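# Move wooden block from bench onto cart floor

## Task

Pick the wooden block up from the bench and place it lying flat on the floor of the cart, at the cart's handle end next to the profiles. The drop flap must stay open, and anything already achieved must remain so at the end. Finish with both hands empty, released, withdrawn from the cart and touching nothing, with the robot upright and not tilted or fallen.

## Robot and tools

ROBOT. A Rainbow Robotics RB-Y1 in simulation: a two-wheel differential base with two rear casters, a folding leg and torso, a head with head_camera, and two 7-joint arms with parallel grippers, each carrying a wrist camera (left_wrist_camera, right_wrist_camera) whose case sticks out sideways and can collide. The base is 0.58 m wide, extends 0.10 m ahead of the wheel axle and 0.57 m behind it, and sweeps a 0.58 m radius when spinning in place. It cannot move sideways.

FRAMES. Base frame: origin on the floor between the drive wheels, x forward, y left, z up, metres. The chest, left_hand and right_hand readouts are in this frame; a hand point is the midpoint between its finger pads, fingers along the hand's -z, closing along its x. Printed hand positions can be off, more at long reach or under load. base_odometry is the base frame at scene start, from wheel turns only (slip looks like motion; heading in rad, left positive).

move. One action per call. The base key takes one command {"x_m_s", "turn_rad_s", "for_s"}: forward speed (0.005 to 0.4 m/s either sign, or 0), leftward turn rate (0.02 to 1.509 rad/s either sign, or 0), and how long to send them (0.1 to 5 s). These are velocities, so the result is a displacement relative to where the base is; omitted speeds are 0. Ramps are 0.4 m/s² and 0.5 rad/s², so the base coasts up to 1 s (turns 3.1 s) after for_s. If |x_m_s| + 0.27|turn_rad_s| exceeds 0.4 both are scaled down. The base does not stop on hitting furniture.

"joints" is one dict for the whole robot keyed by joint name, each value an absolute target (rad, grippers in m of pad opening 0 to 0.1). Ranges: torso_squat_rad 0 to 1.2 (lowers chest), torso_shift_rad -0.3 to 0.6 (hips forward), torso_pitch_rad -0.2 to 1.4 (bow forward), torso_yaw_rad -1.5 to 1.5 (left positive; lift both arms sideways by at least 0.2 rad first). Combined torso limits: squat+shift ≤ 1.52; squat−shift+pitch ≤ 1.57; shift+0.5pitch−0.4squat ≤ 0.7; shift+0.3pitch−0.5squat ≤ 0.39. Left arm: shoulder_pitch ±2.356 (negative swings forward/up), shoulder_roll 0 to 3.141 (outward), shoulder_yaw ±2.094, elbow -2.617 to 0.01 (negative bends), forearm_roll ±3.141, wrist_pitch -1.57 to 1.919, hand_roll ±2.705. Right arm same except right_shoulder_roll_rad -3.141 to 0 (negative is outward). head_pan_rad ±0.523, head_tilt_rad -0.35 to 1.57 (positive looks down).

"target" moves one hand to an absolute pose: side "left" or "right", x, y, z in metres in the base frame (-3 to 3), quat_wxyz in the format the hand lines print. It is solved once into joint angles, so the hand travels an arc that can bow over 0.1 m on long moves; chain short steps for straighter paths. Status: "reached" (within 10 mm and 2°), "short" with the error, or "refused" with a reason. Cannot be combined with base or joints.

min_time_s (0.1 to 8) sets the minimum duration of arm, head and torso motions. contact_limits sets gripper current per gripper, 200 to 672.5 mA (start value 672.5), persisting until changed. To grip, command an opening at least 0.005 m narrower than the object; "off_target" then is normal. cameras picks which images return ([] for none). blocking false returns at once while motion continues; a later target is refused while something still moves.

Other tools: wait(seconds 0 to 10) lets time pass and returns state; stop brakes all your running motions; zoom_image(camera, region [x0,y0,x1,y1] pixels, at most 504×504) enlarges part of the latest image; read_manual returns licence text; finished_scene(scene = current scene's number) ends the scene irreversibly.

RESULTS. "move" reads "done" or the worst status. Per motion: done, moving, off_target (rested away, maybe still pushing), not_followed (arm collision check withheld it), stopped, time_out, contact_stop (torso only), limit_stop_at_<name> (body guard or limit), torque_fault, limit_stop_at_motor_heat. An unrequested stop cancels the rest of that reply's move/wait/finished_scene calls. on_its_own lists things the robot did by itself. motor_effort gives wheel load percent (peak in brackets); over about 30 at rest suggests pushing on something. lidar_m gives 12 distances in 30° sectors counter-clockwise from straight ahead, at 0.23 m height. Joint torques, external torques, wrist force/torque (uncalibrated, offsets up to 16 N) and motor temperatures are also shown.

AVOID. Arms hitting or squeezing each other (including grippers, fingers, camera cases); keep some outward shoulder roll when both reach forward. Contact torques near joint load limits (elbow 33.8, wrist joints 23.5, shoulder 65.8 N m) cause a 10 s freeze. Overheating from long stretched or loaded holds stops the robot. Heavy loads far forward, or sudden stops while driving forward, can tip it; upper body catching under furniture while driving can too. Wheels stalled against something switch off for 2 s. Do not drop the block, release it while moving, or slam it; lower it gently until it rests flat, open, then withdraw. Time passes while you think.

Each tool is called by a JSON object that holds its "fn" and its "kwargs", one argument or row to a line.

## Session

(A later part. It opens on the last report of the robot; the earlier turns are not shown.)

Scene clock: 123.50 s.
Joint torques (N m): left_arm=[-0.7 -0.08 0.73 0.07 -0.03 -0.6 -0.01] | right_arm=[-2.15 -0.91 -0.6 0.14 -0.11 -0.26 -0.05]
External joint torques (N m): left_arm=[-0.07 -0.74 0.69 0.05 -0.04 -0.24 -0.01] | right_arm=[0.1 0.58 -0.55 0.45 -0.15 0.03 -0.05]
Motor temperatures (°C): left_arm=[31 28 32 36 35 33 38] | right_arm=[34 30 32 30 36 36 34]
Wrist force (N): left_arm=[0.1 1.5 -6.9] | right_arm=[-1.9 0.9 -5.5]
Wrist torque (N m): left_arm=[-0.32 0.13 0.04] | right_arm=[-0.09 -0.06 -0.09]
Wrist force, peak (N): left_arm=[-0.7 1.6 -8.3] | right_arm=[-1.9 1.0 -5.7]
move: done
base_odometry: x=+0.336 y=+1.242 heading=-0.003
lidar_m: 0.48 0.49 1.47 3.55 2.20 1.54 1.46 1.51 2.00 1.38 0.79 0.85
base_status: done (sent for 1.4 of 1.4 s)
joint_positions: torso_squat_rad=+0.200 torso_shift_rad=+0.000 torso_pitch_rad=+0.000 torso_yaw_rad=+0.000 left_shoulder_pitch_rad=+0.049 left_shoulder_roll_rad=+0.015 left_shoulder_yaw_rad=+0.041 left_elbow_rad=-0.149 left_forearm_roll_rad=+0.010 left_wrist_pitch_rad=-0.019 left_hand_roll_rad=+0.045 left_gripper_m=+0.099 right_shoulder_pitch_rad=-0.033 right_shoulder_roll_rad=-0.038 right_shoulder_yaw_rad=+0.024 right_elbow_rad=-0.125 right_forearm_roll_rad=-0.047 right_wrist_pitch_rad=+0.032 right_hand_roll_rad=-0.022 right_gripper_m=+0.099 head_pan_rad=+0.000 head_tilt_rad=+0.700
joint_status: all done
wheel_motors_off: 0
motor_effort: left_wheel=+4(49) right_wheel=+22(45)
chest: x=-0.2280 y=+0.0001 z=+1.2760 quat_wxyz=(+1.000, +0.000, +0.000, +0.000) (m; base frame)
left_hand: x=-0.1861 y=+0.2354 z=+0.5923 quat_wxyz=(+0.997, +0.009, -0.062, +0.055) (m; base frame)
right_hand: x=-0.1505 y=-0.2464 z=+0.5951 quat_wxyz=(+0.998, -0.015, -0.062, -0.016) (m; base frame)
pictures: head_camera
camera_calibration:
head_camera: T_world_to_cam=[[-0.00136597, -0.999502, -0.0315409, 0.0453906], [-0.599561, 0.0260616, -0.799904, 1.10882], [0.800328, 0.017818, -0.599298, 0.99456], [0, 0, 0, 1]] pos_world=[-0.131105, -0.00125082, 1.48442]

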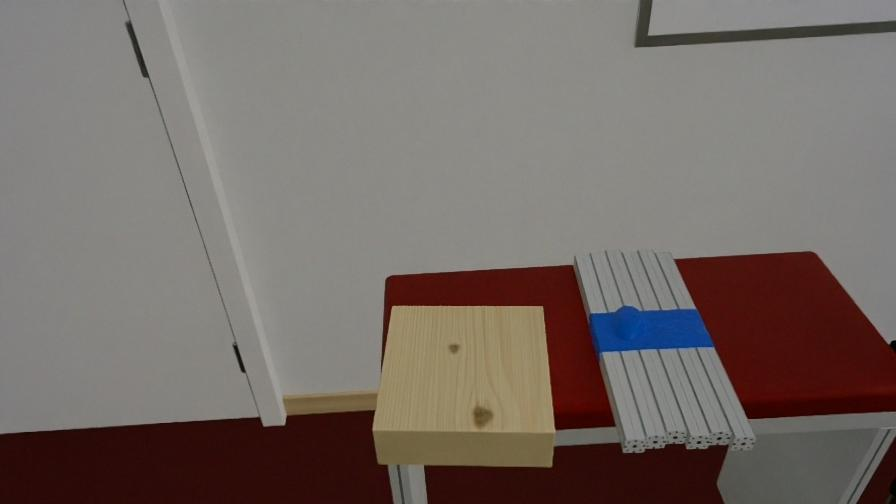

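{"fn": "move", "kwargs": {
  "joints": {"torso_squat_rad": 0.4, "torso_pitch_rad": 0.6, "head_tilt_rad": 0.5, "left_shoulder_roll_rad": 0.4, "right_shoulder_roll_rad": -0.4, "left_elbow_rad": -1.2, "right_elbow_rad": -1.2},
  "min_time_s": 3,
  "cameras": ["head_camera"]
}}

{"fn": "move", "kwargs": {
  "target": {"side": "left", "x": 0.25, "y": 0.32, "z": 0.95, "quat_wxyz": [0.7071, 0, 0, -0.7071]},
  "min_time_s": 4,
  "cameras": ["head_camera"]
}}

{"fn": "move", "kwargs": {
  "target": {"side": "right", "x": 0.25, "y": -0.32, "z": 0.95, "quat_wxyz": [0.7071, 0, 0, 0.7071]},
  "min_time_s": 4
}}

Scene clock: 131.37 s.
Joint torques (N m): left_arm=[4.76 6.66 5.1 -4.79 -0.09 -1.27 -0.01] | right_arm=[4.27 -8.26 -3.85 -5.07 -0.04 -1.02 -0.03]
External joint torques (N m): left_arm=[-0.83 -1.2 1.15 -0.68 -0.15 -0.21 0.01] | right_arm=[0.25 -0.72 -0.35 -0.75 -0.17 0 -0.05]
Motor temperatures (°C): left_arm=[31 28 32 36 35 33 38] | right_arm=[34 30 32 30 36 36 34]
Wrist force (N): left_arm=[-2.2 -0.4 -6.5] | right_arm=[-3.8 2.7 -3.8]
Wrist torque (N m): left_arm=[-0.23 0.05 0.09] | right_arm=[-0.21 -0.18 -0.10]
Wrist force, peak (N): left_arm=[-0.4 1.2 -9.0] | right_arm=[-3.1 2.0 -5.3]
move: done
base_odometry: x=+0.336 y=+1.242 heading=-0.003
lidar_m: 0.48 0.49 1.46 3.56 2.22 1.55 1.46 1.52 1.99 1.36 0.80 0.84
base_status: not commanded
joint_positions: torso_squat_rad=+0.400 torso_shift_rad=+0.000 torso_pitch_rad=+0.600 torso_yaw_rad=+0.000 left_shoulder_pitch_rad=+0.049 left_shoulder_roll_rad=+0.400 left_shoulder_yaw_rad=+0.041 left_elbow_rad=-1.200 left_forearm_roll_rad=+0.010 left_wrist_pitch_rad=-0.019 left_hand_roll_rad=+0.045 left_gripper_m=+0.099 right_shoulder_pitch_rad=-0.033 right_shoulder_roll_rad=-0.400 right_shoulder_yaw_rad=+0.024 right_elbow_rad=-1.200 right_forearm_roll_rad=-0.047 right_wrist_pitch_rad=+0.032 right_hand_roll_rad=-0.022 right_gripper_m=+0.099 head_pan_rad=+0.000 head_tilt_rad=+0.500
joint_status: all done
wheel_motors_off: 0
motor_effort: left_wheel=+2(6) right_wheel=+19(24)
chest: x=-0.0533 y=+0.0001 z=+1.1806 quat_wxyz=(+0.955, +0.000, +0.296, +0.000) (m; base frame)
left_hand: x=+0.1080 y=+0.4315 z=+0.6182 quat_wxyz=(+0.943, +0.133, -0.283, -0.117) (m; base frame)
right_hand: x=+0.1452 y=-0.3937 z=+0.6096 quat_wxyz=(+0.942, -0.104, -0.292, +0.130) (m; base frame)
pictures: head_camera
camera_calibration:
head_camera: T_world_to_cam=[[-0.0135371, -0.999502, -0.0285177, 0.0381926], [-0.863728, 0.0260579, -0.503285, 0.789883], [0.503777, 0.0178185, -0.86365, 1.05743], [0, 0, 0, 1]] pos_world=[0.150053, -0.00125083, 1.31187]

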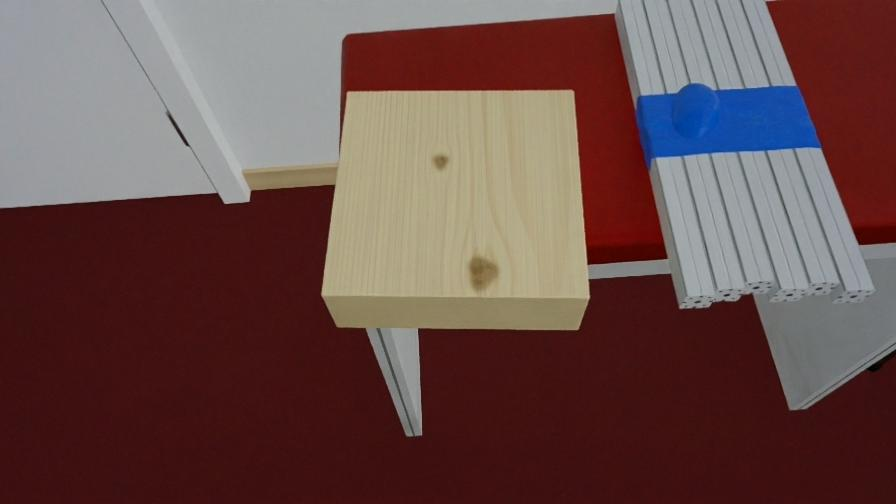

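Scene clock: 135.70 s.
Joint torques (N m): left_arm=[-7.76 6.82 9.12 0.43 0.08 -0.18 -0.25] | right_arm=[4.21 -7.92 -3.91 -5.07 0.02 -0.96 -0.11]
External joint torques (N m): left_arm=[1.7 -1.21 2.06 -0.49 0.05 -0.03 -0.25] | right_arm=[0.18 -0.38 -0.42 -0.75 -0.11 0.06 -0.14]
Motor temperatures (°C): left_arm=[31 28 32 36 35 33 38] | right_arm=[34 30 32 30 36 36 34]
Wrist force (N): left_arm=[1.0 1.6 -7.1] | right_arm=[-3.6 2.9 -3.9]
Wrist torque (N m): left_arm=[-0.30 0.18 0.06] | right_arm=[-0.20 -0.11 -0.11]
Wrist force, peak (N): left_arm=[0.9 1.1 -8.2] | right_arm=[-4.2 2.7 -4.1]
move: done
base_odometry: x=+0.336 y=+1.242 heading=-0.003
lidar_m: 0.48 0.50 1.47 3.55 2.22 1.55 1.45 1.52 1.99 1.38 0.79 0.85
base_status: not commanded
joint_positions: torso_squat_rad=+0.400 torso_shift_rad=+0.000 torso_pitch_rad=+0.600 torso_yaw_rad=+0.000 left_shoulder_pitch_rad=+0.079 left_shoulder_roll_rad=+2.133 left_shoulder_yaw_rad=+0.173 left_elbow_rad=-2.262 left_forearm_roll_rad=+1.577 left_wrist_pitch_rad=+0.844 left_hand_roll_rad=-0.659 left_gripper_m=+0.099 right_shoulder_pitch_rad=-0.033 right_shoulder_roll_rad=-0.400 right_shoulder_yaw_rad=+0.024 right_elbow_rad=-1.200 right_forearm_roll_rad=-0.047 right_wrist_pitch_rad=+0.032 right_hand_roll_rad=-0.022 right_gripper_m=+0.099 head_pan_rad=+0.000 head_tilt_rad=+0.500
joint_status: all done
wheel_motors_off: 0
motor_effort: left_wheel=+2(4) right_wheel=+20(21)
chest: x=-0.0533 y=+0.0001 z=+1.1806 quat_wxyz=(+0.955, +0.000, +0.296, +0.000) (m; base frame)
left_hand: x=+0.2503 y=+0.3196 z=+0.9502 quat_wxyz=(+0.708, +0.003, -0.003, -0.707) (m; base frame)
left_hand_status: reached (checked arc, planned for 4.0 s): 1 mm and 0.4 deg off.
right_hand: x=+0.1452 y=-0.3937 z=+0.6097 quat_wxyz=(+0.942, -0.104, -0.292, +0.130) (m; base frame)
pictures: head_camera
camera_calibration:
head_camera: T_world_to_cam=[[-0.0135381, -0.999502, -0.0285189, 0.0381943], [-0.863684, 0.0260609, -0.50336, 0.789975], [0.503852, 0.0178167, -0.863606, 1.05736], [0, 0, 0, 1]] pos_world=[0.150053, -0.00125082, 1.31187]

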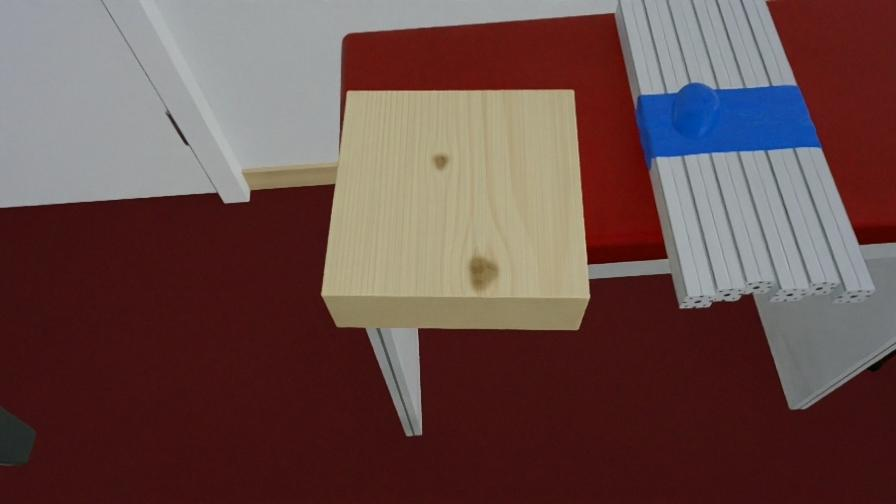

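Scene clock: 140.03 s.
Joint torques (N m): left_arm=[-7.66 6.87 9.3 0.44 -0.06 -0.21 -0.16] | right_arm=[-7.98 -8.42 -8.71 1.15 -0.02 -0.1 0.06]
External joint torques (N m): left_arm=[1.8 -1.16 2.23 -0.49 -0.08 -0.07 -0.16] | right_arm=[1.23 -0.26 -1.8 0.13 -0.2 -0.01 0.06]
Motor temperatures (°C): left_arm=[31 28 32 36 35 33 38] | right_arm=[34 31 32 30 36 36 34]
Wrist force (N): left_arm=[1.1 1.5 -7.1] | right_arm=[-0.8 0.5 -4.8]
Wrist torque (N m): left_arm=[-0.32 0.18 0.07] | right_arm=[0.02 -0.01 -0.07]
Wrist force, peak (N): left_arm=[1.0 2.3 -8.7] | right_arm=[-4.2 3.4 -4.4]
move: done
base_odometry: x=+0.336 y=+1.242 heading=-0.003
lidar_m: 0.47 0.50 1.46 3.56 2.21 1.54 1.45 1.51 2.00 1.39 0.79 0.85
base_status: not commanded
joint_positions: torso_squat_rad=+0.400 torso_shift_rad=+0.000 torso_pitch_rad=+0.600 torso_yaw_rad=+0.000 left_shoulder_pitch_rad=+0.079 left_shoulder_roll_rad=+2.133 left_shoulder_yaw_rad=+0.173 left_elbow_rad=-2.262 left_forearm_roll_rad=+1.577 left_wrist_pitch_rad=+0.844 left_hand_roll_rad=-0.659 left_gripper_m=+0.099 right_shoulder_pitch_rad=+0.099 right_shoulder_roll_rad=-2.120 right_shoulder_yaw_rad=-0.200 right_elbow_rad=-2.257 right_forearm_roll_rad=-1.580 right_wrist_pitch_rad=+0.860 right_hand_roll_rad=+0.669 right_gripper_m=+0.099 head_pan_rad=+0.000 head_tilt_rad=+0.500
joint_status: all done
wheel_motors_off: 0
motor_effort: left_wheel=+2(3) right_wheel=+18(22)
chest: x=-0.0533 y=+0.0001 z=+1.1806 quat_wxyz=(+0.955, +0.000, +0.296, +0.000) (m; base frame)
left_hand: x=+0.2503 y=+0.3197 z=+0.9502 quat_wxyz=(+0.708, +0.003, -0.003, -0.707) (m; base frame)
right_hand: x=+0.2500 y=-0.3199 z=+0.9500 quat_wxyz=(+0.707, +0.000, -0.001, +0.707) (m; base frame)
right_hand_status: reached (checked arc, planned for 4.0 s): 0 mm and 0.1 deg off.
pictures: head_camera, left_wrist_camera, right_wrist_camera
camera_calibration:
head_camera: T_world_to_cam=[[-0.0135381, -0.999502, -0.0285189, 0.0381943], [-0.863684, 0.0260609, -0.50336, 0.789975], [0.503852, 0.0178167, -0.863606, 1.05736], [0, 0, 0, 1]] pos_world=[0.150053, -0.00125082, 1.31187]
left_wrist_camera: T_world_to_cam=[[0.0284191, -0.999558, -0.00873304, 0.3201], [-0.891197, -0.0292932, 0.452669, -0.168639], [-0.452725, -0.00508161, -0.891636, 1.03473], [0, 0, 0, 1]] pos_world=[0.309062, 0.320277, 1.00174]
right_wrist_camera: T_world_to_cam=[[0.028548, -0.999235, -0.0267349, -0.302648], [-0.862292, -0.0381463, 0.504973, -0.249199], [-0.505606, 0.00863728, -0.862721, 1.02093], [0, 0, 0, 1]] pos_world=[0.309947, -0.32074, 0.998527]

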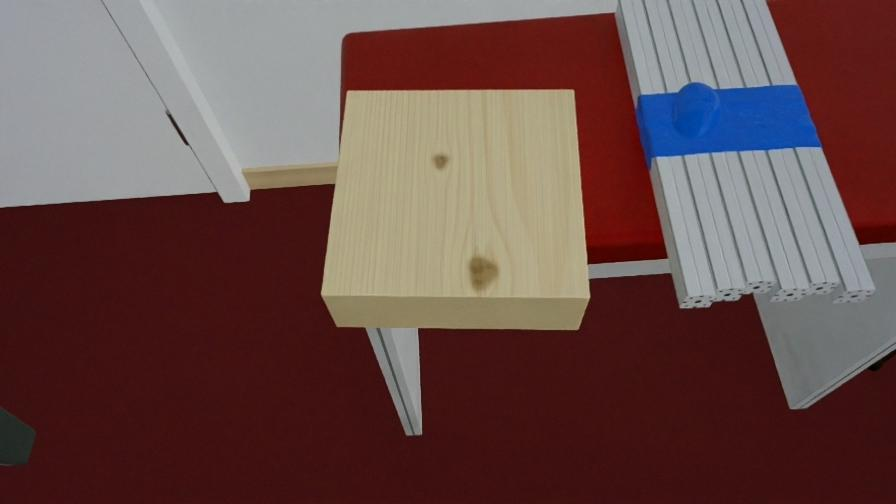

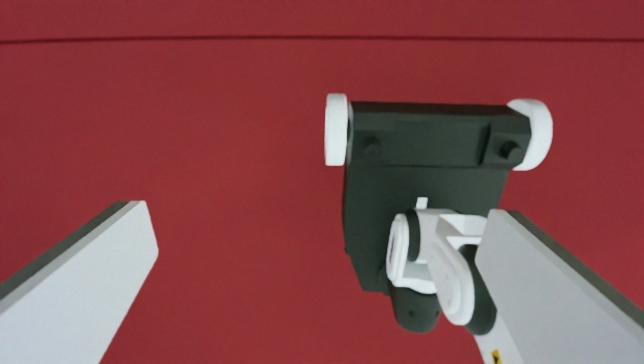

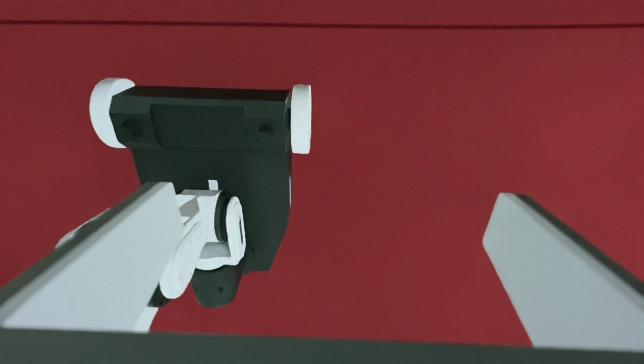

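{"fn": "move", "kwargs": {
  "base": {"x_m_s": 0.1, "for_s": 1.85},
  "joints": {"left_gripper_m": 0.0, "right_gripper_m": 0.0},
  "cameras": []
}}

{"fn": "move", "kwargs": {
  "target": {"side": "left", "x": 0.34, "y": 0.2, "z": 0.84, "quat_wxyz": [0.7071, 0, 0, -0.7071]},
  "min_time_s": 3,
  "cameras": ["head_camera", "left_wrist_camera"]
}}

{"fn": "move", "kwargs": {
  "target": {"side": "right", "x": 0.34, "y": -0.2, "z": 0.88, "quat_wxyz": [0.7071, 0, 0, 0.7071]},
  "min_time_s": 3
}}

Scene clock: 153.47 s.
Joint torques (N m): left_arm=[-7.96 6.55 8.87 0.63 0.11 -0.27 -0.12] | right_arm=[-8.4 -8.48 -8.52 1.26 0.01 0.03 0.05]
External joint torques (N m): left_arm=[1.5 -1.48 1.81 -0.29 0.09 -0.12 -0.12] | right_arm=[0.81 -0.33 -1.62 0.23 -0.16 0.11 0.05]
Motor temperatures (°C): left_arm=[31 28 32 36 35 33 38] | right_arm=[34 31 32 30 36 36 34]
Wrist force (N): left_arm=[0.9 1.2 -8.7] | right_arm=[-0.7 0.5 -4.5]
Wrist torque (N m): left_arm=[-0.25 0.18 0.08] | right_arm=[-0.01 0.02 -0.07]
Wrist force, peak (N): left_arm=[0.9 1.2 -8.7] | right_arm=[-0.7 0.6 -5.8]
move: done
base_odometry: x=+0.523 y=+1.241 heading=-0.002
lidar_m: 0.45 0.30 1.20 2.95 2.50 1.75 1.65 1.71 2.23 1.11 0.68 0.83
base_status: done (sent for 1.87 of 1.87 s)
joint_positions: torso_squat_rad=+0.400 torso_shift_rad=+0.000 torso_pitch_rad=+0.600 torso_yaw_rad=+0.000 left_shoulder_pitch_rad=+0.079 left_shoulder_roll_rad=+2.133 left_shoulder_yaw_rad=+0.173 left_elbow_rad=-2.262 left_forearm_roll_rad=+1.577 left_wrist_pitch_rad=+0.844 left_hand_roll_rad=-0.659 left_gripper_m=+0.000 right_shoulder_pitch_rad=+0.099 right_shoulder_roll_rad=-2.120 right_shoulder_yaw_rad=-0.200 right_elbow_rad=-2.258 right_forearm_roll_rad=-1.580 right_wrist_pitch_rad=+0.860 right_hand_roll_rad=+0.669 right_gripper_m=+0.000 head_pan_rad=+0.000 head_tilt_rad=+0.500
joint_status: all done
wheel_motors_off: 0
motor_effort: left_wheel=+3(30) right_wheel=-4(43)
chest: x=-0.0532 y=+0.0001 z=+1.1806 quat_wxyz=(+0.955, +0.000, +0.296, +0.000) (m; base frame)
left_hand: x=+0.2503 y=+0.3196 z=+0.9501 quat_wxyz=(+0.708, +0.003, -0.002, -0.707) (m; base frame)
right_hand: x=+0.2500 y=-0.3199 z=+0.9499 quat_wxyz=(+0.707, +0.000, -0.001, +0.707) (m; base frame)
pictures: none
No camera images: "cameras" was empty.

Scene clock: 156.80 s.
Joint torques (N m): left_arm=[-15.93 -4.33 6.38 3.33 0.04 -0.53 0.19] | right_arm=[-8.67 -8.58 -8.27 1.16 0.09 0.04 0.23]
External joint torques (N m): left_arm=[2.93 0.21 1.88 1.04 0.03 -0.39 0.19] | right_arm=[0.54 -0.42 -1.37 0.13 -0.08 0.12 0.23]
Motor temperatures (°C): left_arm=[31 28 32 36 35 33 38] | right_arm=[34 31 32 30 36 36 34]
Wrist force (N): left_arm=[0.4 1.4 -7.6] | right_arm=[-0.4 0.8 -4.6]
Wrist torque (N m): left_arm=[-0.35 0.13 0.06] | right_arm=[-0.05 0.06 -0.08]
Wrist force, peak (N): left_arm=[0.4 1.8 -8.2] | right_arm=[-1.1 0.9 -5.6]
move: done
base_odometry: x=+0.523 y=+1.241 heading=-0.002
lidar_m: 0.44 0.29 1.22 2.94 2.50 1.73 1.65 1.71 2.21 1.12 0.68 0.83
base_status: not commanded
joint_positions: torso_squat_rad=+0.400 torso_shift_rad=+0.000 torso_pitch_rad=+0.600 torso_yaw_rad=+0.000 left_shoulder_pitch_rad=+0.771 left_shoulder_roll_rad=+2.939 left_shoulder_yaw_rad=+0.598 left_elbow_rad=-1.751 left_forearm_roll_rad=+1.861 left_wrist_pitch_rad=+0.435 left_hand_roll_rad=-0.488 left_gripper_m=+0.000 right_shoulder_pitch_rad=+0.099 right_shoulder_roll_rad=-2.120 right_shoulder_yaw_rad=-0.200 right_elbow_rad=-2.258 right_forearm_roll_rad=-1.580 right_wrist_pitch_rad=+0.860 right_hand_roll_rad=+0.669 right_gripper_m=+0.000 head_pan_rad=+0.000 head_tilt_rad=+0.500
joint_status: all done
wheel_motors_off: 0
motor_effort: left_wheel=+5(5) right_wheel=-2(7)
chest: x=-0.0532 y=+0.0001 z=+1.1806 quat_wxyz=(+0.955, +0.000, +0.296, +0.000) (m; base frame)
left_hand: x=+0.3396 y=+0.2000 z=+0.8403 quat_wxyz=(+0.707, +0.002, -0.002, -0.707) (m; base frame)
left_hand_status: reached (checked arc, planned for 3.0 s): 0 mm and 0.4 deg off.
right_hand: x=+0.2500 y=-0.3199 z=+0.9499 quat_wxyz=(+0.707, +0.000, -0.001, +0.707) (m; base frame)
pictures: head_camera, left_wrist_camera
camera_calibration:
head_camera: T_world_to_cam=[[-0.0135447, -0.999502, -0.0285164, 0.0381935], [-0.863796, 0.0260613, -0.503167, 0.789825], [0.503659, 0.0178171, -0.863719, 1.05749], [0, 0, 0, 1]] pos_world=[0.150153, -0.00125082, 1.31187]
left_wrist_camera: T_world_to_cam=[[0.027779, -0.999575, -0.00889066, 0.197354], [-0.890649, -0.028788, 0.453779, -0.0440778], [-0.453842, -0.00468708, -0.89107, 0.976336], [0, 0, 0, 1]] pos_world=[0.398362, 0.200577, 0.89174]

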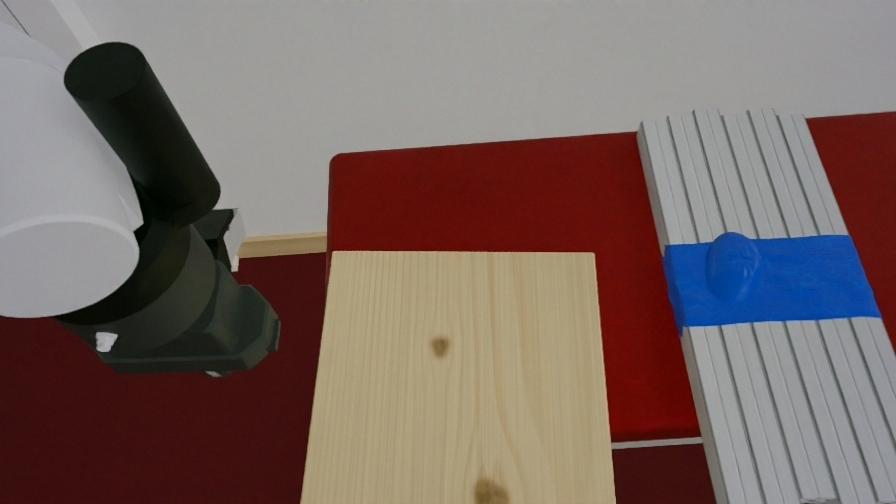

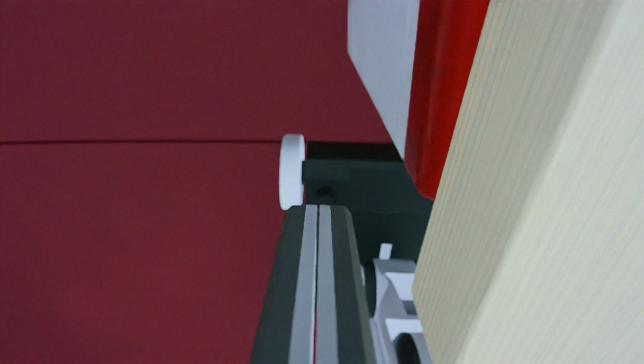

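Scene clock: 160.13 s.
Joint torques (N m): left_arm=[-16.28 -4.31 6.16 3.43 0.11 -0.55 0.12] | right_arm=[-17.6 3.5 -6.16 3.71 -0.24 -0.13 -0.32]
External joint torques (N m): left_arm=[2.58 0.23 1.67 1.14 0.1 -0.41 0.12] | right_arm=[0.59 0.14 -1.53 1.05 -0.36 -0.04 -0.32]
Motor temperatures (°C): left_arm=[31 28 32 36 35 33 38] | right_arm=[34 31 32 30 36 36 34]
Wrist force (N): left_arm=[0.8 0.9 -7.9] | right_arm=[-0.7 0.8 -4.6]
Wrist torque (N m): left_arm=[-0.26 0.18 0.05] | right_arm=[-0.03 0.04 -0.05]
Wrist force, peak (N): left_arm=[1.0 1.0 -8.5] | right_arm=[-0.9 0.7 -5.5]
move: done
base_odometry: x=+0.523 y=+1.241 heading=-0.002
lidar_m: 0.45 0.30 1.22 2.95 2.50 1.74 1.64 1.69 2.24 1.11 0.68 0.82
base_status: not commanded
joint_positions: torso_squat_rad=+0.400 torso_shift_rad=+0.000 torso_pitch_rad=+0.600 torso_yaw_rad=+0.000 left_shoulder_pitch_rad=+0.771 left_shoulder_roll_rad=+2.939 left_shoulder_yaw_rad=+0.598 left_elbow_rad=-1.751 left_forearm_roll_rad=+1.861 left_wrist_pitch_rad=+0.435 left_hand_roll_rad=-0.488 left_gripper_m=+0.000 right_shoulder_pitch_rad=+0.642 right_shoulder_roll_rad=-2.870 right_shoulder_yaw_rad=-0.583 right_elbow_rad=-1.845 right_forearm_roll_rad=-1.897 right_wrist_pitch_rad=+0.493 right_hand_roll_rad=+0.512 right_gripper_m=+0.000 head_pan_rad=+0.000 head_tilt_rad=+0.500
joint_status: all done
wheel_motors_off: 0
motor_effort: left_wheel=+5(5) right_wheel=-5(7)
chest: x=-0.0532 y=+0.0001 z=+1.1806 quat_wxyz=(+0.955, +0.000, +0.296, +0.000) (m; base frame)
left_hand: x=+0.3396 y=+0.2000 z=+0.8403 quat_wxyz=(+0.707, +0.002, -0.002, -0.707) (m; base frame)
right_hand: x=+0.3392 y=-0.1999 z=+0.8804 quat_wxyz=(+0.708, -0.004, -0.004, +0.706) (m; base frame)
right_hand_status: reached (checked arc, planned for 3.0 s): 1 mm and 0.6 deg off.
pictures: head_camera, left_wrist_camera, right_wrist_camera
camera_calibration:
head_camera: T_world_to_cam=[[-0.0135447, -0.999502, -0.0285164, 0.0381935], [-0.863796, 0.0260613, -0.503167, 0.789825], [0.503659, 0.0178171, -0.863719, 1.05749], [0, 0, 0, 1]] pos_world=[0.150153, -0.00125082, 1.31187]
left_wrist_camera: T_world_to_cam=[[0.0278253, -0.999574, -0.00880207, 0.197256], [-0.890648, -0.0287891, 0.453781, -0.044035], [-0.453842, -0.00478708, -0.89107, 0.976266], [0, 0, 0, 1]] pos_world=[0.398362, 0.200577, 0.89164]
right_wrist_camera: T_world_to_cam=[[0.0272902, -0.999287, -0.0260844, -0.187334], [-0.86696, -0.0366504, 0.497027, -0.123763], [-0.497629, 0.00905019, -0.867343, 1.0063], [0, 0, 0, 1]] pos_world=[0.398582, -0.200844, 0.929438]

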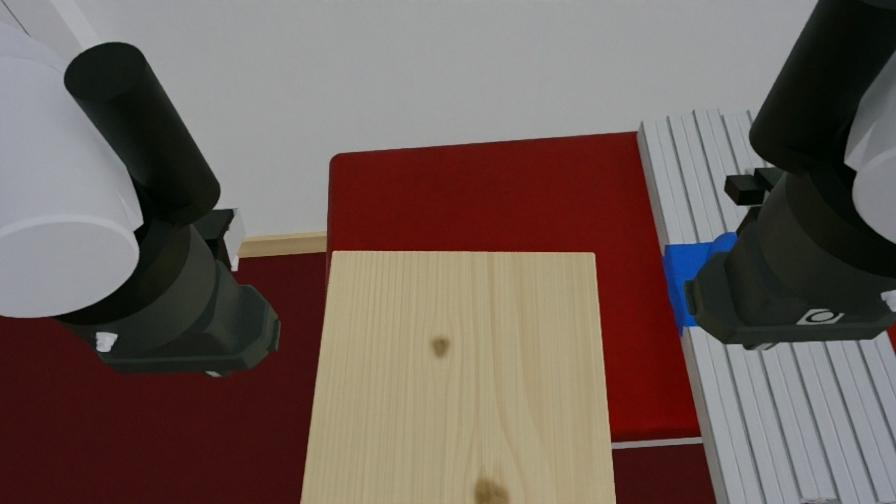

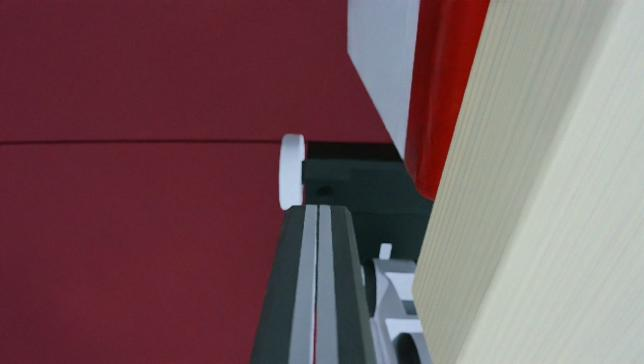

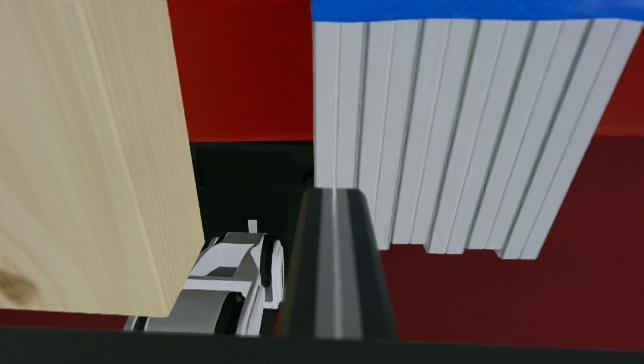

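{"fn": "move", "kwargs": {
  "target": {"side": "left", "x": 0.338, "y": 0.17, "z": 0.78, "quat_wxyz": [0.7071, 0, 0, -0.7071]},
  "min_time_s": 2,
  "cameras": ["left_wrist_camera"]
}}

{"fn": "move", "kwargs": {
  "target": {"side": "right", "x": 0.338, "y": -0.155, "z": 0.85, "quat_wxyz": [0.7071, 0, 0, 0.7071]},
  "min_time_s": 2,
  "cameras": ["right_wrist_camera", "head_camera"]
}}

Scene clock: 166.43 s.
Joint torques (N m): left_arm=[-16.76 -4.99 5.96 3.3 -0.37 -0.71 0.33] | right_arm=[-17.73 3.65 -6.26 3.78 -0.14 -0.17 -0.31]
External joint torques (N m): left_arm=[2.93 0.83 1.93 1.18 -0.38 -0.58 0.33] | right_arm=[0.46 0.3 -1.64 1.12 -0.25 -0.08 -0.31]
Motor temperatures (°C): left_arm=[31 28 32 36 35 33 38] | right_arm=[34 31 32 30 36 36 34]
Wrist force (N): left_arm=[1.3 1.1 -7.4] | right_arm=[-0.6 0.8 -4.7]
Wrist torque (N m): left_arm=[-0.29 0.27 0.06] | right_arm=[-0.06 0.07 -0.07]
Wrist force, peak (N): left_arm=[1.3 1.2 -9.0] | right_arm=[-1.0 1.0 -5.3]
move: done
base_odometry: x=+0.523 y=+1.241 heading=-0.002
lidar_m: 0.45 0.30 1.21 2.95 2.49 1.73 1.65 1.71 2.23 1.11 0.69 0.84
base_status: not commanded
joint_positions: torso_squat_rad=+0.400 torso_shift_rad=+0.000 torso_pitch_rad=+0.600 torso_yaw_rad=+0.000 left_shoulder_pitch_rad=+0.949 left_shoulder_roll_rad=+3.116 left_shoulder_yaw_rad=+0.642 left_elbow_rad=-1.562 left_forearm_roll_rad=+1.850 left_wrist_pitch_rad=+0.386 left_hand_roll_rad=-0.422 left_gripper_m=+0.000 right_shoulder_pitch_rad=+0.642 right_shoulder_roll_rad=-2.870 right_shoulder_yaw_rad=-0.583 right_elbow_rad=-1.845 right_forearm_roll_rad=-1.897 right_wrist_pitch_rad=+0.493 right_hand_roll_rad=+0.512 right_gripper_m=+0.000 head_pan_rad=+0.000 head_tilt_rad=+0.500
joint_status: all done
wheel_motors_off: 0
motor_effort: left_wheel=+5(6) right_wheel=-3(6)
chest: x=-0.0532 y=+0.0001 z=+1.1806 quat_wxyz=(+0.955, +0.000, +0.296, +0.000) (m; base frame)
left_hand: x=+0.3380 y=+0.1701 z=+0.7801 quat_wxyz=(+0.707, +0.000, +0.000, -0.707) (m; base frame)
left_hand_status: reached (checked arc, planned for 2.0 s): 0 mm and 0.0 deg off.
right_hand: x=+0.3392 y=-0.1999 z=+0.8804 quat_wxyz=(+0.708, -0.004, -0.004, +0.706) (m; base frame)
pictures: left_wrist_camera
camera_calibration:
left_wrist_camera: T_world_to_cam=[[0.02706, -0.999593, -0.00902831, 0.167369], [-0.888161, -0.0281861, 0.458668, -0.0238036], [-0.458736, -0.00439299, -0.888562, 0.921509], [0, 0, 0, 1]] pos_world=[0.397059, 0.170678, 0.831246]

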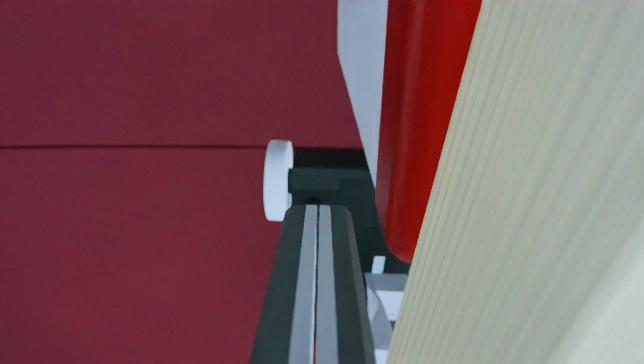

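Scene clock: 168.77 s.
Joint torques (N m): left_arm=[-16.92 -5.1 6.25 3.26 -0.38 -0.64 0.28] | right_arm=[-18.84 4.79 -6.4 3.52 -0.21 -0.23 -0.28]
External joint torques (N m): left_arm=[2.77 0.72 2.22 1.14 -0.39 -0.5 0.28] | right_arm=[0.48 -0.06 -1.98 0.97 -0.32 -0.15 -0.28]
Motor temperatures (°C): left_arm=[31 28 32 36 35 33 38] | right_arm=[35 31 32 30 36 36 34]
Wrist force (N): left_arm=[0.7 1.2 -6.7] | right_arm=[-1.1 0.2 -5.1]
Wrist torque (N m): left_arm=[-0.30 0.20 0.08] | right_arm=[-0.02 -0.07 -0.07]
Wrist force, peak (N): left_arm=[1.8 1.3 -8.3] | right_arm=[-1.5 1.0 -5.5]
move: done
base_odometry: x=+0.523 y=+1.241 heading=-0.002
lidar_m: 0.44 0.30 1.20 2.94 2.49 1.74 1.64 1.70 2.23 1.13 0.69 0.82
base_status: not commanded
joint_positions: torso_squat_rad=+0.400 torso_shift_rad=+0.000 torso_pitch_rad=+0.600 torso_yaw_rad=+0.000 left_shoulder_pitch_rad=+0.949 left_shoulder_roll_rad=+3.116 left_shoulder_yaw_rad=+0.642 left_elbow_rad=-1.562 left_forearm_roll_rad=+1.850 left_wrist_pitch_rad=+0.386 left_hand_roll_rad=-0.422 left_gripper_m=+0.000 right_shoulder_pitch_rad=+0.728 right_shoulder_roll_rad=-3.038 right_shoulder_yaw_rad=-0.639 right_elbow_rad=-1.751 right_forearm_roll_rad=-1.904 right_wrist_pitch_rad=+0.468 right_hand_roll_rad=+0.410 right_gripper_m=+0.000 head_pan_rad=+0.000 head_tilt_rad=+0.500
joint_status: all done
wheel_motors_off: 0
motor_effort: left_wheel=+4(6) right_wheel=-5(6)
chest: x=-0.0532 y=+0.0001 z=+1.1806 quat_wxyz=(+0.955, +0.000, +0.296, +0.000) (m; base frame)
left_hand: x=+0.3380 y=+0.1701 z=+0.7801 quat_wxyz=(+0.707, +0.000, +0.000, -0.707) (m; base frame)
right_hand: x=+0.3378 y=-0.1551 z=+0.8504 quat_wxyz=(+0.707, +0.000, +0.000, +0.707) (m; base frame)
right_hand_status: reached (checked arc, planned for 2.0 s): 1 mm and 0.0 deg off.
pictures: head_camera, right_wrist_camera
camera_calibration:
head_camera: T_world_to_cam=[[-0.0135447, -0.999502, -0.0285164, 0.0381935], [-0.863796, 0.0260613, -0.503167, 0.789825], [0.503659, 0.0178171, -0.863719, 1.05749], [0, 0, 0, 1]] pos_world=[0.150153, -0.00125082, 1.31187]
right_wrist_camera: T_world_to_cam=[[0.0290981, -0.999218, -0.0267598, -0.143336], [-0.86164, -0.038644, 0.506046, -0.118212], [-0.506685, 0.00833231, -0.862091, 0.977786], [0, 0, 0, 1]] pos_world=[0.397744, -0.15594, 0.898926]

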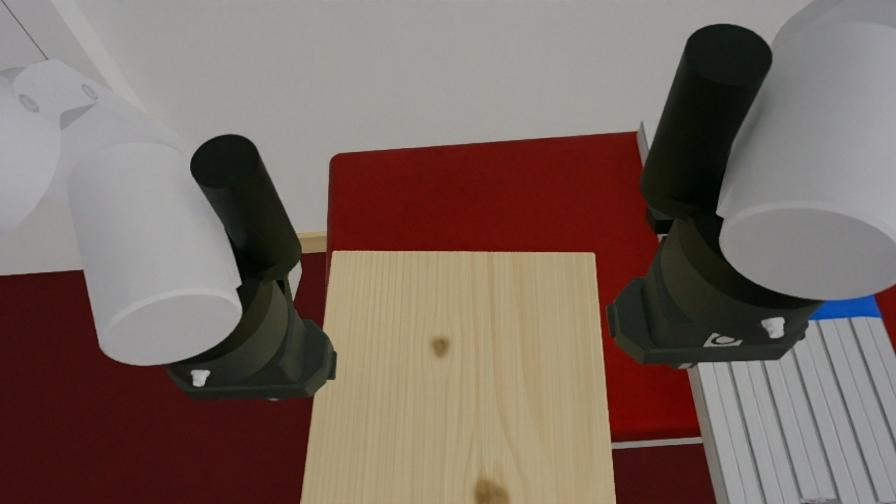

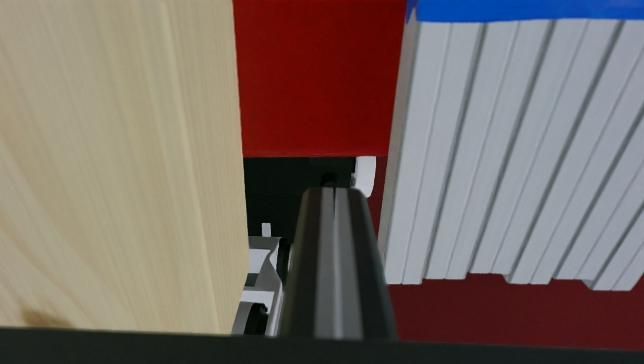

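{"fn": "move", "kwargs": {
  "target": {"side": "right", "x": 0.338, "y": -0.153, "z": 0.78, "quat_wxyz": [0.7071, 0, 0, 0.7071]},
  "min_time_s": 2,
  "cameras": ["right_wrist_camera"]
}}

{"fn": "move", "kwargs": {
  "target": {"side": "left", "x": 0.338, "y": 0.145, "z": 0.78, "quat_wxyz": [0.7071, 0, 0, -0.7071]},
  "min_time_s": 2,
  "cameras": ["left_wrist_camera", "head_camera"]
}}

Scene clock: 172.67 s.
Joint torques (N m): left_arm=[-16.77 -5.32 5.78 3.15 -0.44 -0.6 0.36] | right_arm=[-19.29 5.8 -6.28 3.26 0.28 -0.23 -0.29]
External joint torques (N m): left_arm=[2.92 0.49 1.75 1.03 -0.45 -0.47 0.36] | right_arm=[0.48 -0.07 -2.22 1.05 0.19 -0.15 -0.29]
Motor temperatures (°C): left_arm=[31 28 32 36 35 33 38] | right_arm=[35 31 32 30 36 36 34]
Wrist force (N): left_arm=[0.8 1.5 -7.6] | right_arm=[-0.2 0.9 -5.1]
Wrist torque (N m): left_arm=[-0.34 0.18 0.08] | right_arm=[-0.09 0.05 -0.05]
Wrist force, peak (N): left_arm=[0.7 1.2 -8.5] | right_arm=[-1.6 0.6 -5.5]
move: done
base_odometry: x=+0.523 y=+1.241 heading=-0.002
lidar_m: 0.46 0.30 1.21 2.94 2.49 1.75 1.65 1.71 2.24 1.12 0.68 0.83
base_status: not commanded
joint_positions: torso_squat_rad=+0.400 torso_shift_rad=+0.000 torso_pitch_rad=+0.600 torso_yaw_rad=+0.000 left_shoulder_pitch_rad=+0.949 left_shoulder_roll_rad=+3.116 left_shoulder_yaw_rad=+0.642 left_elbow_rad=-1.562 left_forearm_roll_rad=+1.850 left_wrist_pitch_rad=+0.386 left_hand_roll_rad=-0.422 left_gripper_m=+0.000 right_shoulder_pitch_rad=+0.957 right_shoulder_roll_rad=-3.141 right_shoulder_yaw_rad=-0.683 right_elbow_rad=-1.548 right_forearm_roll_rad=-1.824 right_wrist_pitch_rad=+0.421 right_hand_roll_rad=+0.379 right_gripper_m=+0.000 head_pan_rad=+0.000 head_tilt_rad=+0.500
joint_status: all done
wheel_motors_off: 0
motor_effort: left_wheel=+5(6) right_wheel=-4(7)
chest: x=-0.0532 y=+0.0001 z=+1.1806 quat_wxyz=(+0.955, +0.000, +0.296, +0.000) (m; base frame)
left_hand: x=+0.3380 y=+0.1701 z=+0.7801 quat_wxyz=(+0.707, +0.000, +0.000, -0.707) (m; base frame)
right_hand: x=+0.3380 y=-0.1533 z=+0.7801 quat_wxyz=(+0.707, +0.000, +0.000, +0.707) (m; base frame)
right_hand_status: reached (checked arc, planned for 2.0 s): 0 mm and 0.0 deg off.
pictures: right_wrist_camera
camera_calibration:
right_wrist_camera: T_world_to_cam=[[0.028639, -0.999248, -0.0261502, -0.143755], [-0.861652, -0.0379395, 0.506079, -0.082311], [-0.50669, 0.00803879, -0.862091, 0.917225], [0, 0, 0, 1]] pos_world=[0.397942, -0.154143, 0.828628]

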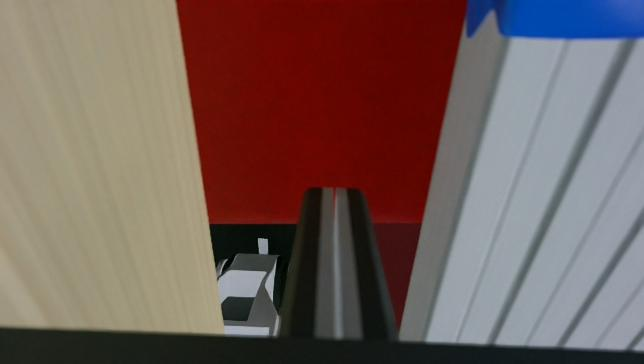

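Scene clock: 175.00 s.
Joint torques (N m): left_arm=[-16.86 -5.3 6.81 3.13 -0.42 -0.05 0.27] | right_arm=[-19.28 5.71 -6.36 3.38 0.21 -0.28 -0.35]
External joint torques (N m): left_arm=[3.06 0.63 2.1 1.12 -0.43 0.07 0.27] | right_arm=[0.5 -0.15 -2.3 1.18 0.11 -0.2 -0.35]
Motor temperatures (°C): left_arm=[31 28 32 36 35 33 38] | right_arm=[35 31 32 30 36 36 34]
Wrist force (N): left_arm=[1.1 1.7 -7.6] | right_arm=[-1.0 0.2 -4.7]
Wrist torque (N m): left_arm=[-0.30 0.21 0.08] | right_arm=[0.01 -0.03 -0.06]
Wrist force, peak (N): left_arm=[1.1 1.8 -8.4] | right_arm=[-1.1 0.6 -5.5]
move: done
base_odometry: x=+0.523 y=+1.241 heading=-0.002
lidar_m: 0.45 0.31 1.20 2.94 2.50 1.75 1.64 1.70 2.23 1.11 0.68 0.82
base_status: not commanded
joint_positions: torso_squat_rad=+0.400 torso_shift_rad=+0.000 torso_pitch_rad=+0.600 torso_yaw_rad=+0.000 left_shoulder_pitch_rad=+0.973 left_shoulder_roll_rad=+3.141 left_shoulder_yaw_rad=+0.725 left_elbow_rad=-1.538 left_forearm_roll_rad=+1.795 left_wrist_pitch_rad=+0.456 left_hand_roll_rad=-0.358 left_gripper_m=+0.000 right_shoulder_pitch_rad=+0.957 right_shoulder_roll_rad=-3.141 right_shoulder_yaw_rad=-0.683 right_elbow_rad=-1.548 right_forearm_roll_rad=-1.824 right_wrist_pitch_rad=+0.421 right_hand_roll_rad=+0.379 right_gripper_m=+0.000 head_pan_rad=+0.000 head_tilt_rad=+0.500
joint_status: all done
wheel_motors_off: 0
motor_effort: left_wheel=+4(5) right_wheel=-5(6)
chest: x=-0.0532 y=+0.0001 z=+1.1806 quat_wxyz=(+0.955, +0.000, +0.296, +0.000) (m; base frame)
left_hand: x=+0.3382 y=+0.1451 z=+0.7801 quat_wxyz=(+0.707, +0.000, +0.000, -0.707) (m; base frame)
left_hand_status: reached (checked arc, planned for 2.0 s): 0 mm and 0.0 deg off.
right_hand: x=+0.3380 y=-0.1533 z=+0.7801 quat_wxyz=(+0.707, +0.000, +0.000, +0.707) (m; base frame)
pictures: head_camera, left_wrist_camera
camera_calibration:
head_camera: T_world_to_cam=[[-0.0135447, -0.999502, -0.0285164, 0.0381935], [-0.863796, 0.0260613, -0.503167, 0.789825], [0.503659, 0.0178171, -0.863719, 1.05749], [0, 0, 0, 1]] pos_world=[0.150153, -0.00125082, 1.31187]
left_wrist_camera: T_world_to_cam=[[0.0269843, -0.999603, -0.00811209, 0.141742], [-0.887732, -0.0276935, 0.459527, -0.0252386], [-0.459569, -0.00519864, -0.888127, 0.921489], [0, 0, 0, 1]] pos_world=[0.397258, 0.145778, 0.831147]

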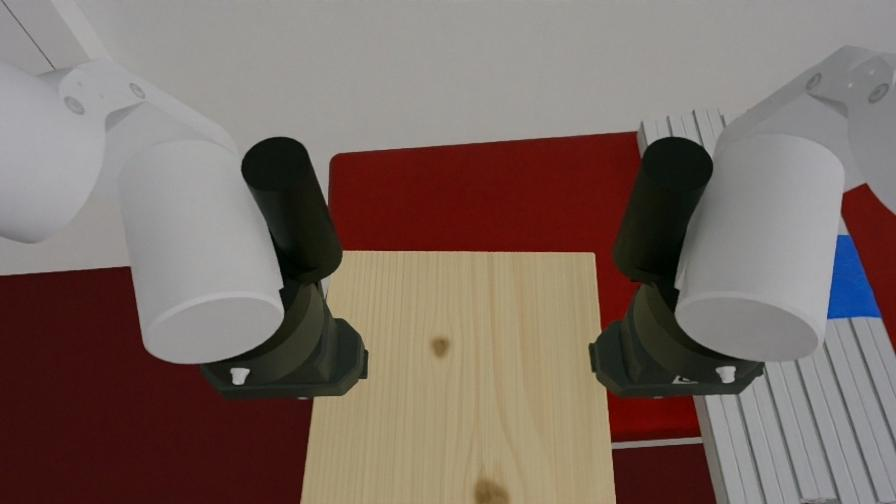

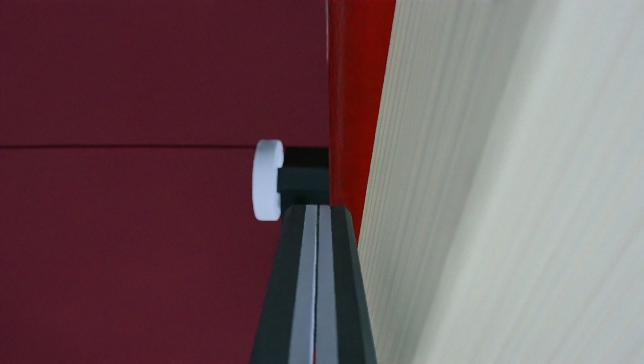

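{"fn": "move", "kwargs": {
  "target": {"side": "left", "x": 0.338, "y": 0.132, "z": 0.78, "quat_wxyz": [0.7071, 0, 0, -0.7071]},
  "min_time_s": 1.5,
  "cameras": ["left_wrist_camera"]
}}

{"fn": "move", "kwargs": {
  "target": {"side": "right", "x": 0.338, "y": -0.14, "z": 0.78, "quat_wxyz": [0.7071, 0, 0, 0.7071]},
  "min_time_s": 1.5,
  "cameras": ["right_wrist_camera"]
}}

{"fn": "move", "kwargs": {
  "target": {"side": "left", "x": 0.338, "y": 0.128, "z": 0.78, "quat_wxyz": [0.7071, 0, 0, -0.7071]},
  "min_time_s": 1.5,
  "cameras": ["left_wrist_camera"]
}}

Scene clock: 179.67 s.
Joint torques (N m): left_arm=[-17.59 -4.62 10.29 2.8 -0.13 -1.47 0.27] | right_arm=[-19.2 5.6 -6.17 3.09 0.23 -0.18 -0.31]
External joint torques (N m): left_arm=[2.41 1.37 5.1 0.92 -0.15 -1.33 0.27] | right_arm=[0.58 -0.27 -2.11 0.88 0.13 -0.11 -0.31]
Motor temperatures (°C): left_arm=[31 28 32 36 35 33 38] | right_arm=[35 31 32 30 36 36 34]
Wrist force (N): left_arm=[-4.7 0.5 -5.1] | right_arm=[-1.1 0.5 -5.1]
Wrist torque (N m): left_arm=[-0.33 0.15 0.01] | right_arm=[-0.03 -0.06 -0.06]
Wrist force, peak (N): left_arm=[-7.2 0.7 -7.5] | right_arm=[-1.1 0.5 -5.6]
move: done
base_odometry: x=+0.523 y=+1.241 heading=-0.002
lidar_m: 0.46 0.30 1.21 2.96 2.50 1.74 1.64 1.71 2.23 1.11 0.69 0.84
base_status: not commanded
joint_positions: torso_squat_rad=+0.400 torso_shift_rad=+0.000 torso_pitch_rad=+0.600 torso_yaw_rad=+0.000 left_shoulder_pitch_rad=+0.997 left_shoulder_roll_rad=+3.141 left_shoulder_yaw_rad=+0.787 left_elbow_rad=-1.525 left_forearm_roll_rad=+1.755 left_wrist_pitch_rad=+0.504 left_hand_roll_rad=-0.331 left_gripper_m=+0.000 right_shoulder_pitch_rad=+0.957 right_shoulder_roll_rad=-3.141 right_shoulder_yaw_rad=-0.683 right_elbow_rad=-1.548 right_forearm_roll_rad=-1.824 right_wrist_pitch_rad=+0.421 right_hand_roll_rad=+0.379 right_gripper_m=+0.000 head_pan_rad=+0.000 head_tilt_rad=+0.500
joint_status: all done
wheel_motors_off: 0
motor_effort: left_wheel=+5(6) right_wheel=-6(7)
chest: x=-0.0532 y=+0.0001 z=+1.1806 quat_wxyz=(+0.955, +0.000, +0.296, +0.000) (m; base frame)
left_hand: x=+0.3384 y=+0.1332 z=+0.7806 quat_wxyz=(+0.708, -0.002, -0.001, -0.707) (m; base frame)
left_hand_status: reached (checked arc, planned for 1.5 s): 1 mm and 0.2 deg off.
right_hand: x=+0.3380 y=-0.1532 z=+0.7801 quat_wxyz=(+0.707, +0.000, +0.000, +0.707) (m; base frame)
pictures: left_wrist_camera
camera_calibration:
left_wrist_camera: T_world_to_cam=[[0.0282119, -0.999587, -0.00538596, 0.127183], [-0.887452, -0.027526, 0.460077, -0.0261198], [-0.460035, -0.00819984, -0.887863, 0.922375], [0, 0, 0, 1]] pos_world=[0.397557, 0.133974, 0.831645]

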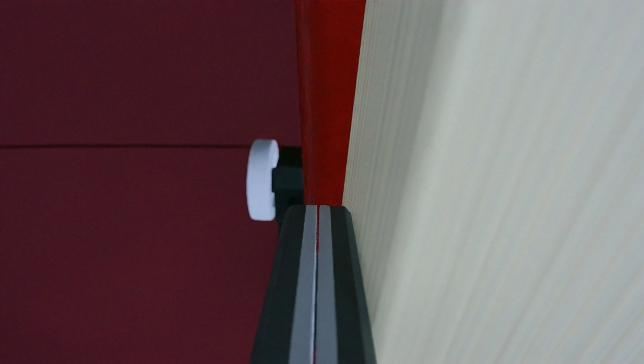

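Scene clock: 181.50 s.
Joint torques (N m): left_arm=[-17.48 -4.7 10.24 2.7 -0.16 -1.46 0.46] | right_arm=[-19.18 5.86 -6.7 3.23 0.25 0.08 -0.34]
External joint torques (N m): left_arm=[2.52 1.29 5.04 0.82 -0.18 -1.32 0.46] | right_arm=[0.69 -0.08 -2.17 1.12 0.15 0.16 -0.34]
Motor temperatures (°C): left_arm=[31 28 32 36 35 33 38] | right_arm=[35 31 32 30 36 36 34]
Wrist force (N): left_arm=[-4.9 1.2 -4.3] | right_arm=[-1.1 1.2 -4.8]
Wrist torque (N m): left_arm=[-0.38 0.10 0.01] | right_arm=[-0.10 -0.04 -0.07]
Wrist force, peak (N): left_arm=[-5.3 0.7 -5.9] | right_arm=[-1.2 0.3 -5.4]
move: done
base_odometry: x=+0.523 y=+1.241 heading=-0.002
lidar_m: 0.47 0.30 1.21 2.94 2.50 1.75 1.66 1.72 2.25 1.12 0.68 0.83
base_status: not commanded
joint_positions: torso_squat_rad=+0.400 torso_shift_rad=+0.000 torso_pitch_rad=+0.600 torso_yaw_rad=+0.000 left_shoulder_pitch_rad=+0.997 left_shoulder_roll_rad=+3.141 left_shoulder_yaw_rad=+0.787 left_elbow_rad=-1.525 left_forearm_roll_rad=+1.755 left_wrist_pitch_rad=+0.504 left_hand_roll_rad=-0.331 left_gripper_m=+0.000 right_shoulder_pitch_rad=+0.979 right_shoulder_roll_rad=-3.141 right_shoulder_yaw_rad=-0.742 right_elbow_rad=-1.534 right_forearm_roll_rad=-1.788 right_wrist_pitch_rad=+0.468 right_hand_roll_rad=+0.353 right_gripper_m=+0.000 head_pan_rad=+0.000 head_tilt_rad=+0.500
joint_status: all done
wheel_motors_off: 0
motor_effort: left_wheel=+5(6) right_wheel=-4(7)
chest: x=-0.0532 y=+0.0001 z=+1.1806 quat_wxyz=(+0.955, +0.000, +0.296, +0.000) (m; base frame)
left_hand: x=+0.3384 y=+0.1332 z=+0.7806 quat_wxyz=(+0.708, -0.002, -0.001, -0.707) (m; base frame)
right_hand: x=+0.3384 y=-0.1408 z=+0.7807 quat_wxyz=(+0.707, +0.002, -0.001, +0.707) (m; base frame)
right_hand_status: reached (checked arc, planned for 1.5 s): 1 mm and 0.2 deg off.
pictures: right_wrist_camera
camera_calibration:
right_wrist_camera: T_world_to_cam=[[0.0280524, -0.999152, -0.0301467, -0.127888], [-0.860913, -0.0394751, 0.507218, -0.083123], [-0.507978, 0.011725, -0.86129, 0.918166], [0, 0, 0, 1]] pos_world=[0.398434, -0.141826, 0.829113]

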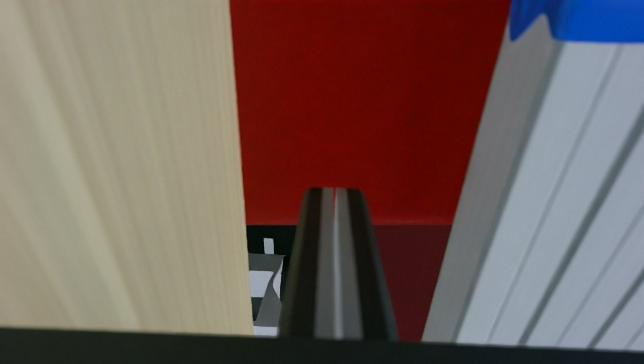

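Scene clock: 183.33 s.
Joint torques (N m): left_arm=[-17.17 -3.89 10.51 2.77 -0.11 -1.59 0.24] | right_arm=[-19.05 5.77 -6.81 3.02 0.33 0.11 -0.43]
External joint torques (N m): left_arm=[2.84 2.11 5.1 0.98 -0.12 -1.47 0.24] | right_arm=[0.82 -0.16 -2.28 0.91 0.22 0.19 -0.43]
Motor temperatures (°C): left_arm=[31 28 32 36 35 33 38] | right_arm=[35 31 32 30 36 36 34]
Wrist force (N): left_arm=[-6.3 0.5 -3.6] | right_arm=[-1.3 0.7 -4.9]
Wrist torque (N m): left_arm=[-0.36 0.08 0.01] | right_arm=[-0.07 -0.06 -0.07]
Wrist force, peak (N): left_arm=[-9.6 1.0 -3.3] | right_arm=[-1.3 0.5 -5.5]
move: done
base_odometry: x=+0.523 y=+1.241 heading=-0.002
lidar_m: 0.46 0.30 1.20 2.95 2.49 1.75 1.65 1.69 2.25 1.11 0.69 0.83
base_status: not commanded
joint_positions: torso_squat_rad=+0.400 torso_shift_rad=+0.000 torso_pitch_rad=+0.600 torso_yaw_rad=+0.000 left_shoulder_pitch_rad=+1.012 left_shoulder_roll_rad=+3.140 left_shoulder_yaw_rad=+0.818 left_elbow_rad=-1.518 left_forearm_roll_rad=+1.727 left_wrist_pitch_rad=+0.532 left_hand_roll_rad=-0.313 left_gripper_m=+0.000 right_shoulder_pitch_rad=+0.979 right_shoulder_roll_rad=-3.141 right_shoulder_yaw_rad=-0.742 right_elbow_rad=-1.534 right_forearm_roll_rad=-1.788 right_wrist_pitch_rad=+0.468 right_hand_roll_rad=+0.353 right_gripper_m=+0.000 head_pan_rad=+0.000 head_tilt_rad=+0.500
joint_status: all done
wheel_motors_off: 0
motor_effort: left_wheel=+6(6) right_wheel=-5(7)
chest: x=-0.0532 y=+0.0001 z=+1.1806 quat_wxyz=(+0.955, +0.000, +0.296, +0.000) (m; base frame)
left_hand: x=+0.3382 y=+0.1289 z=+0.7802 quat_wxyz=(+0.707, +0.000, +0.000, -0.707) (m; base frame)
left_hand_status: reached (checked arc, planned for 1.5 s): 1 mm and 0.0 deg off.
right_hand: x=+0.3384 y=-0.1407 z=+0.7807 quat_wxyz=(+0.707, +0.002, -0.001, +0.707) (m; base frame)
pictures: left_wrist_camera
camera_calibration:
left_wrist_camera: T_world_to_cam=[[0.0276048, -0.999583, -0.00843768, 0.125468], [-0.887774, -0.028395, 0.459402, -0.0254361], [-0.45945, -0.00519095, -0.888188, 0.921542], [0, 0, 0, 1]] pos_world=[0.397358, 0.129477, 0.831247]

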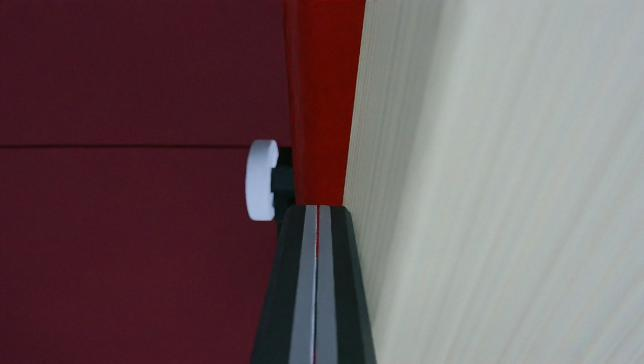

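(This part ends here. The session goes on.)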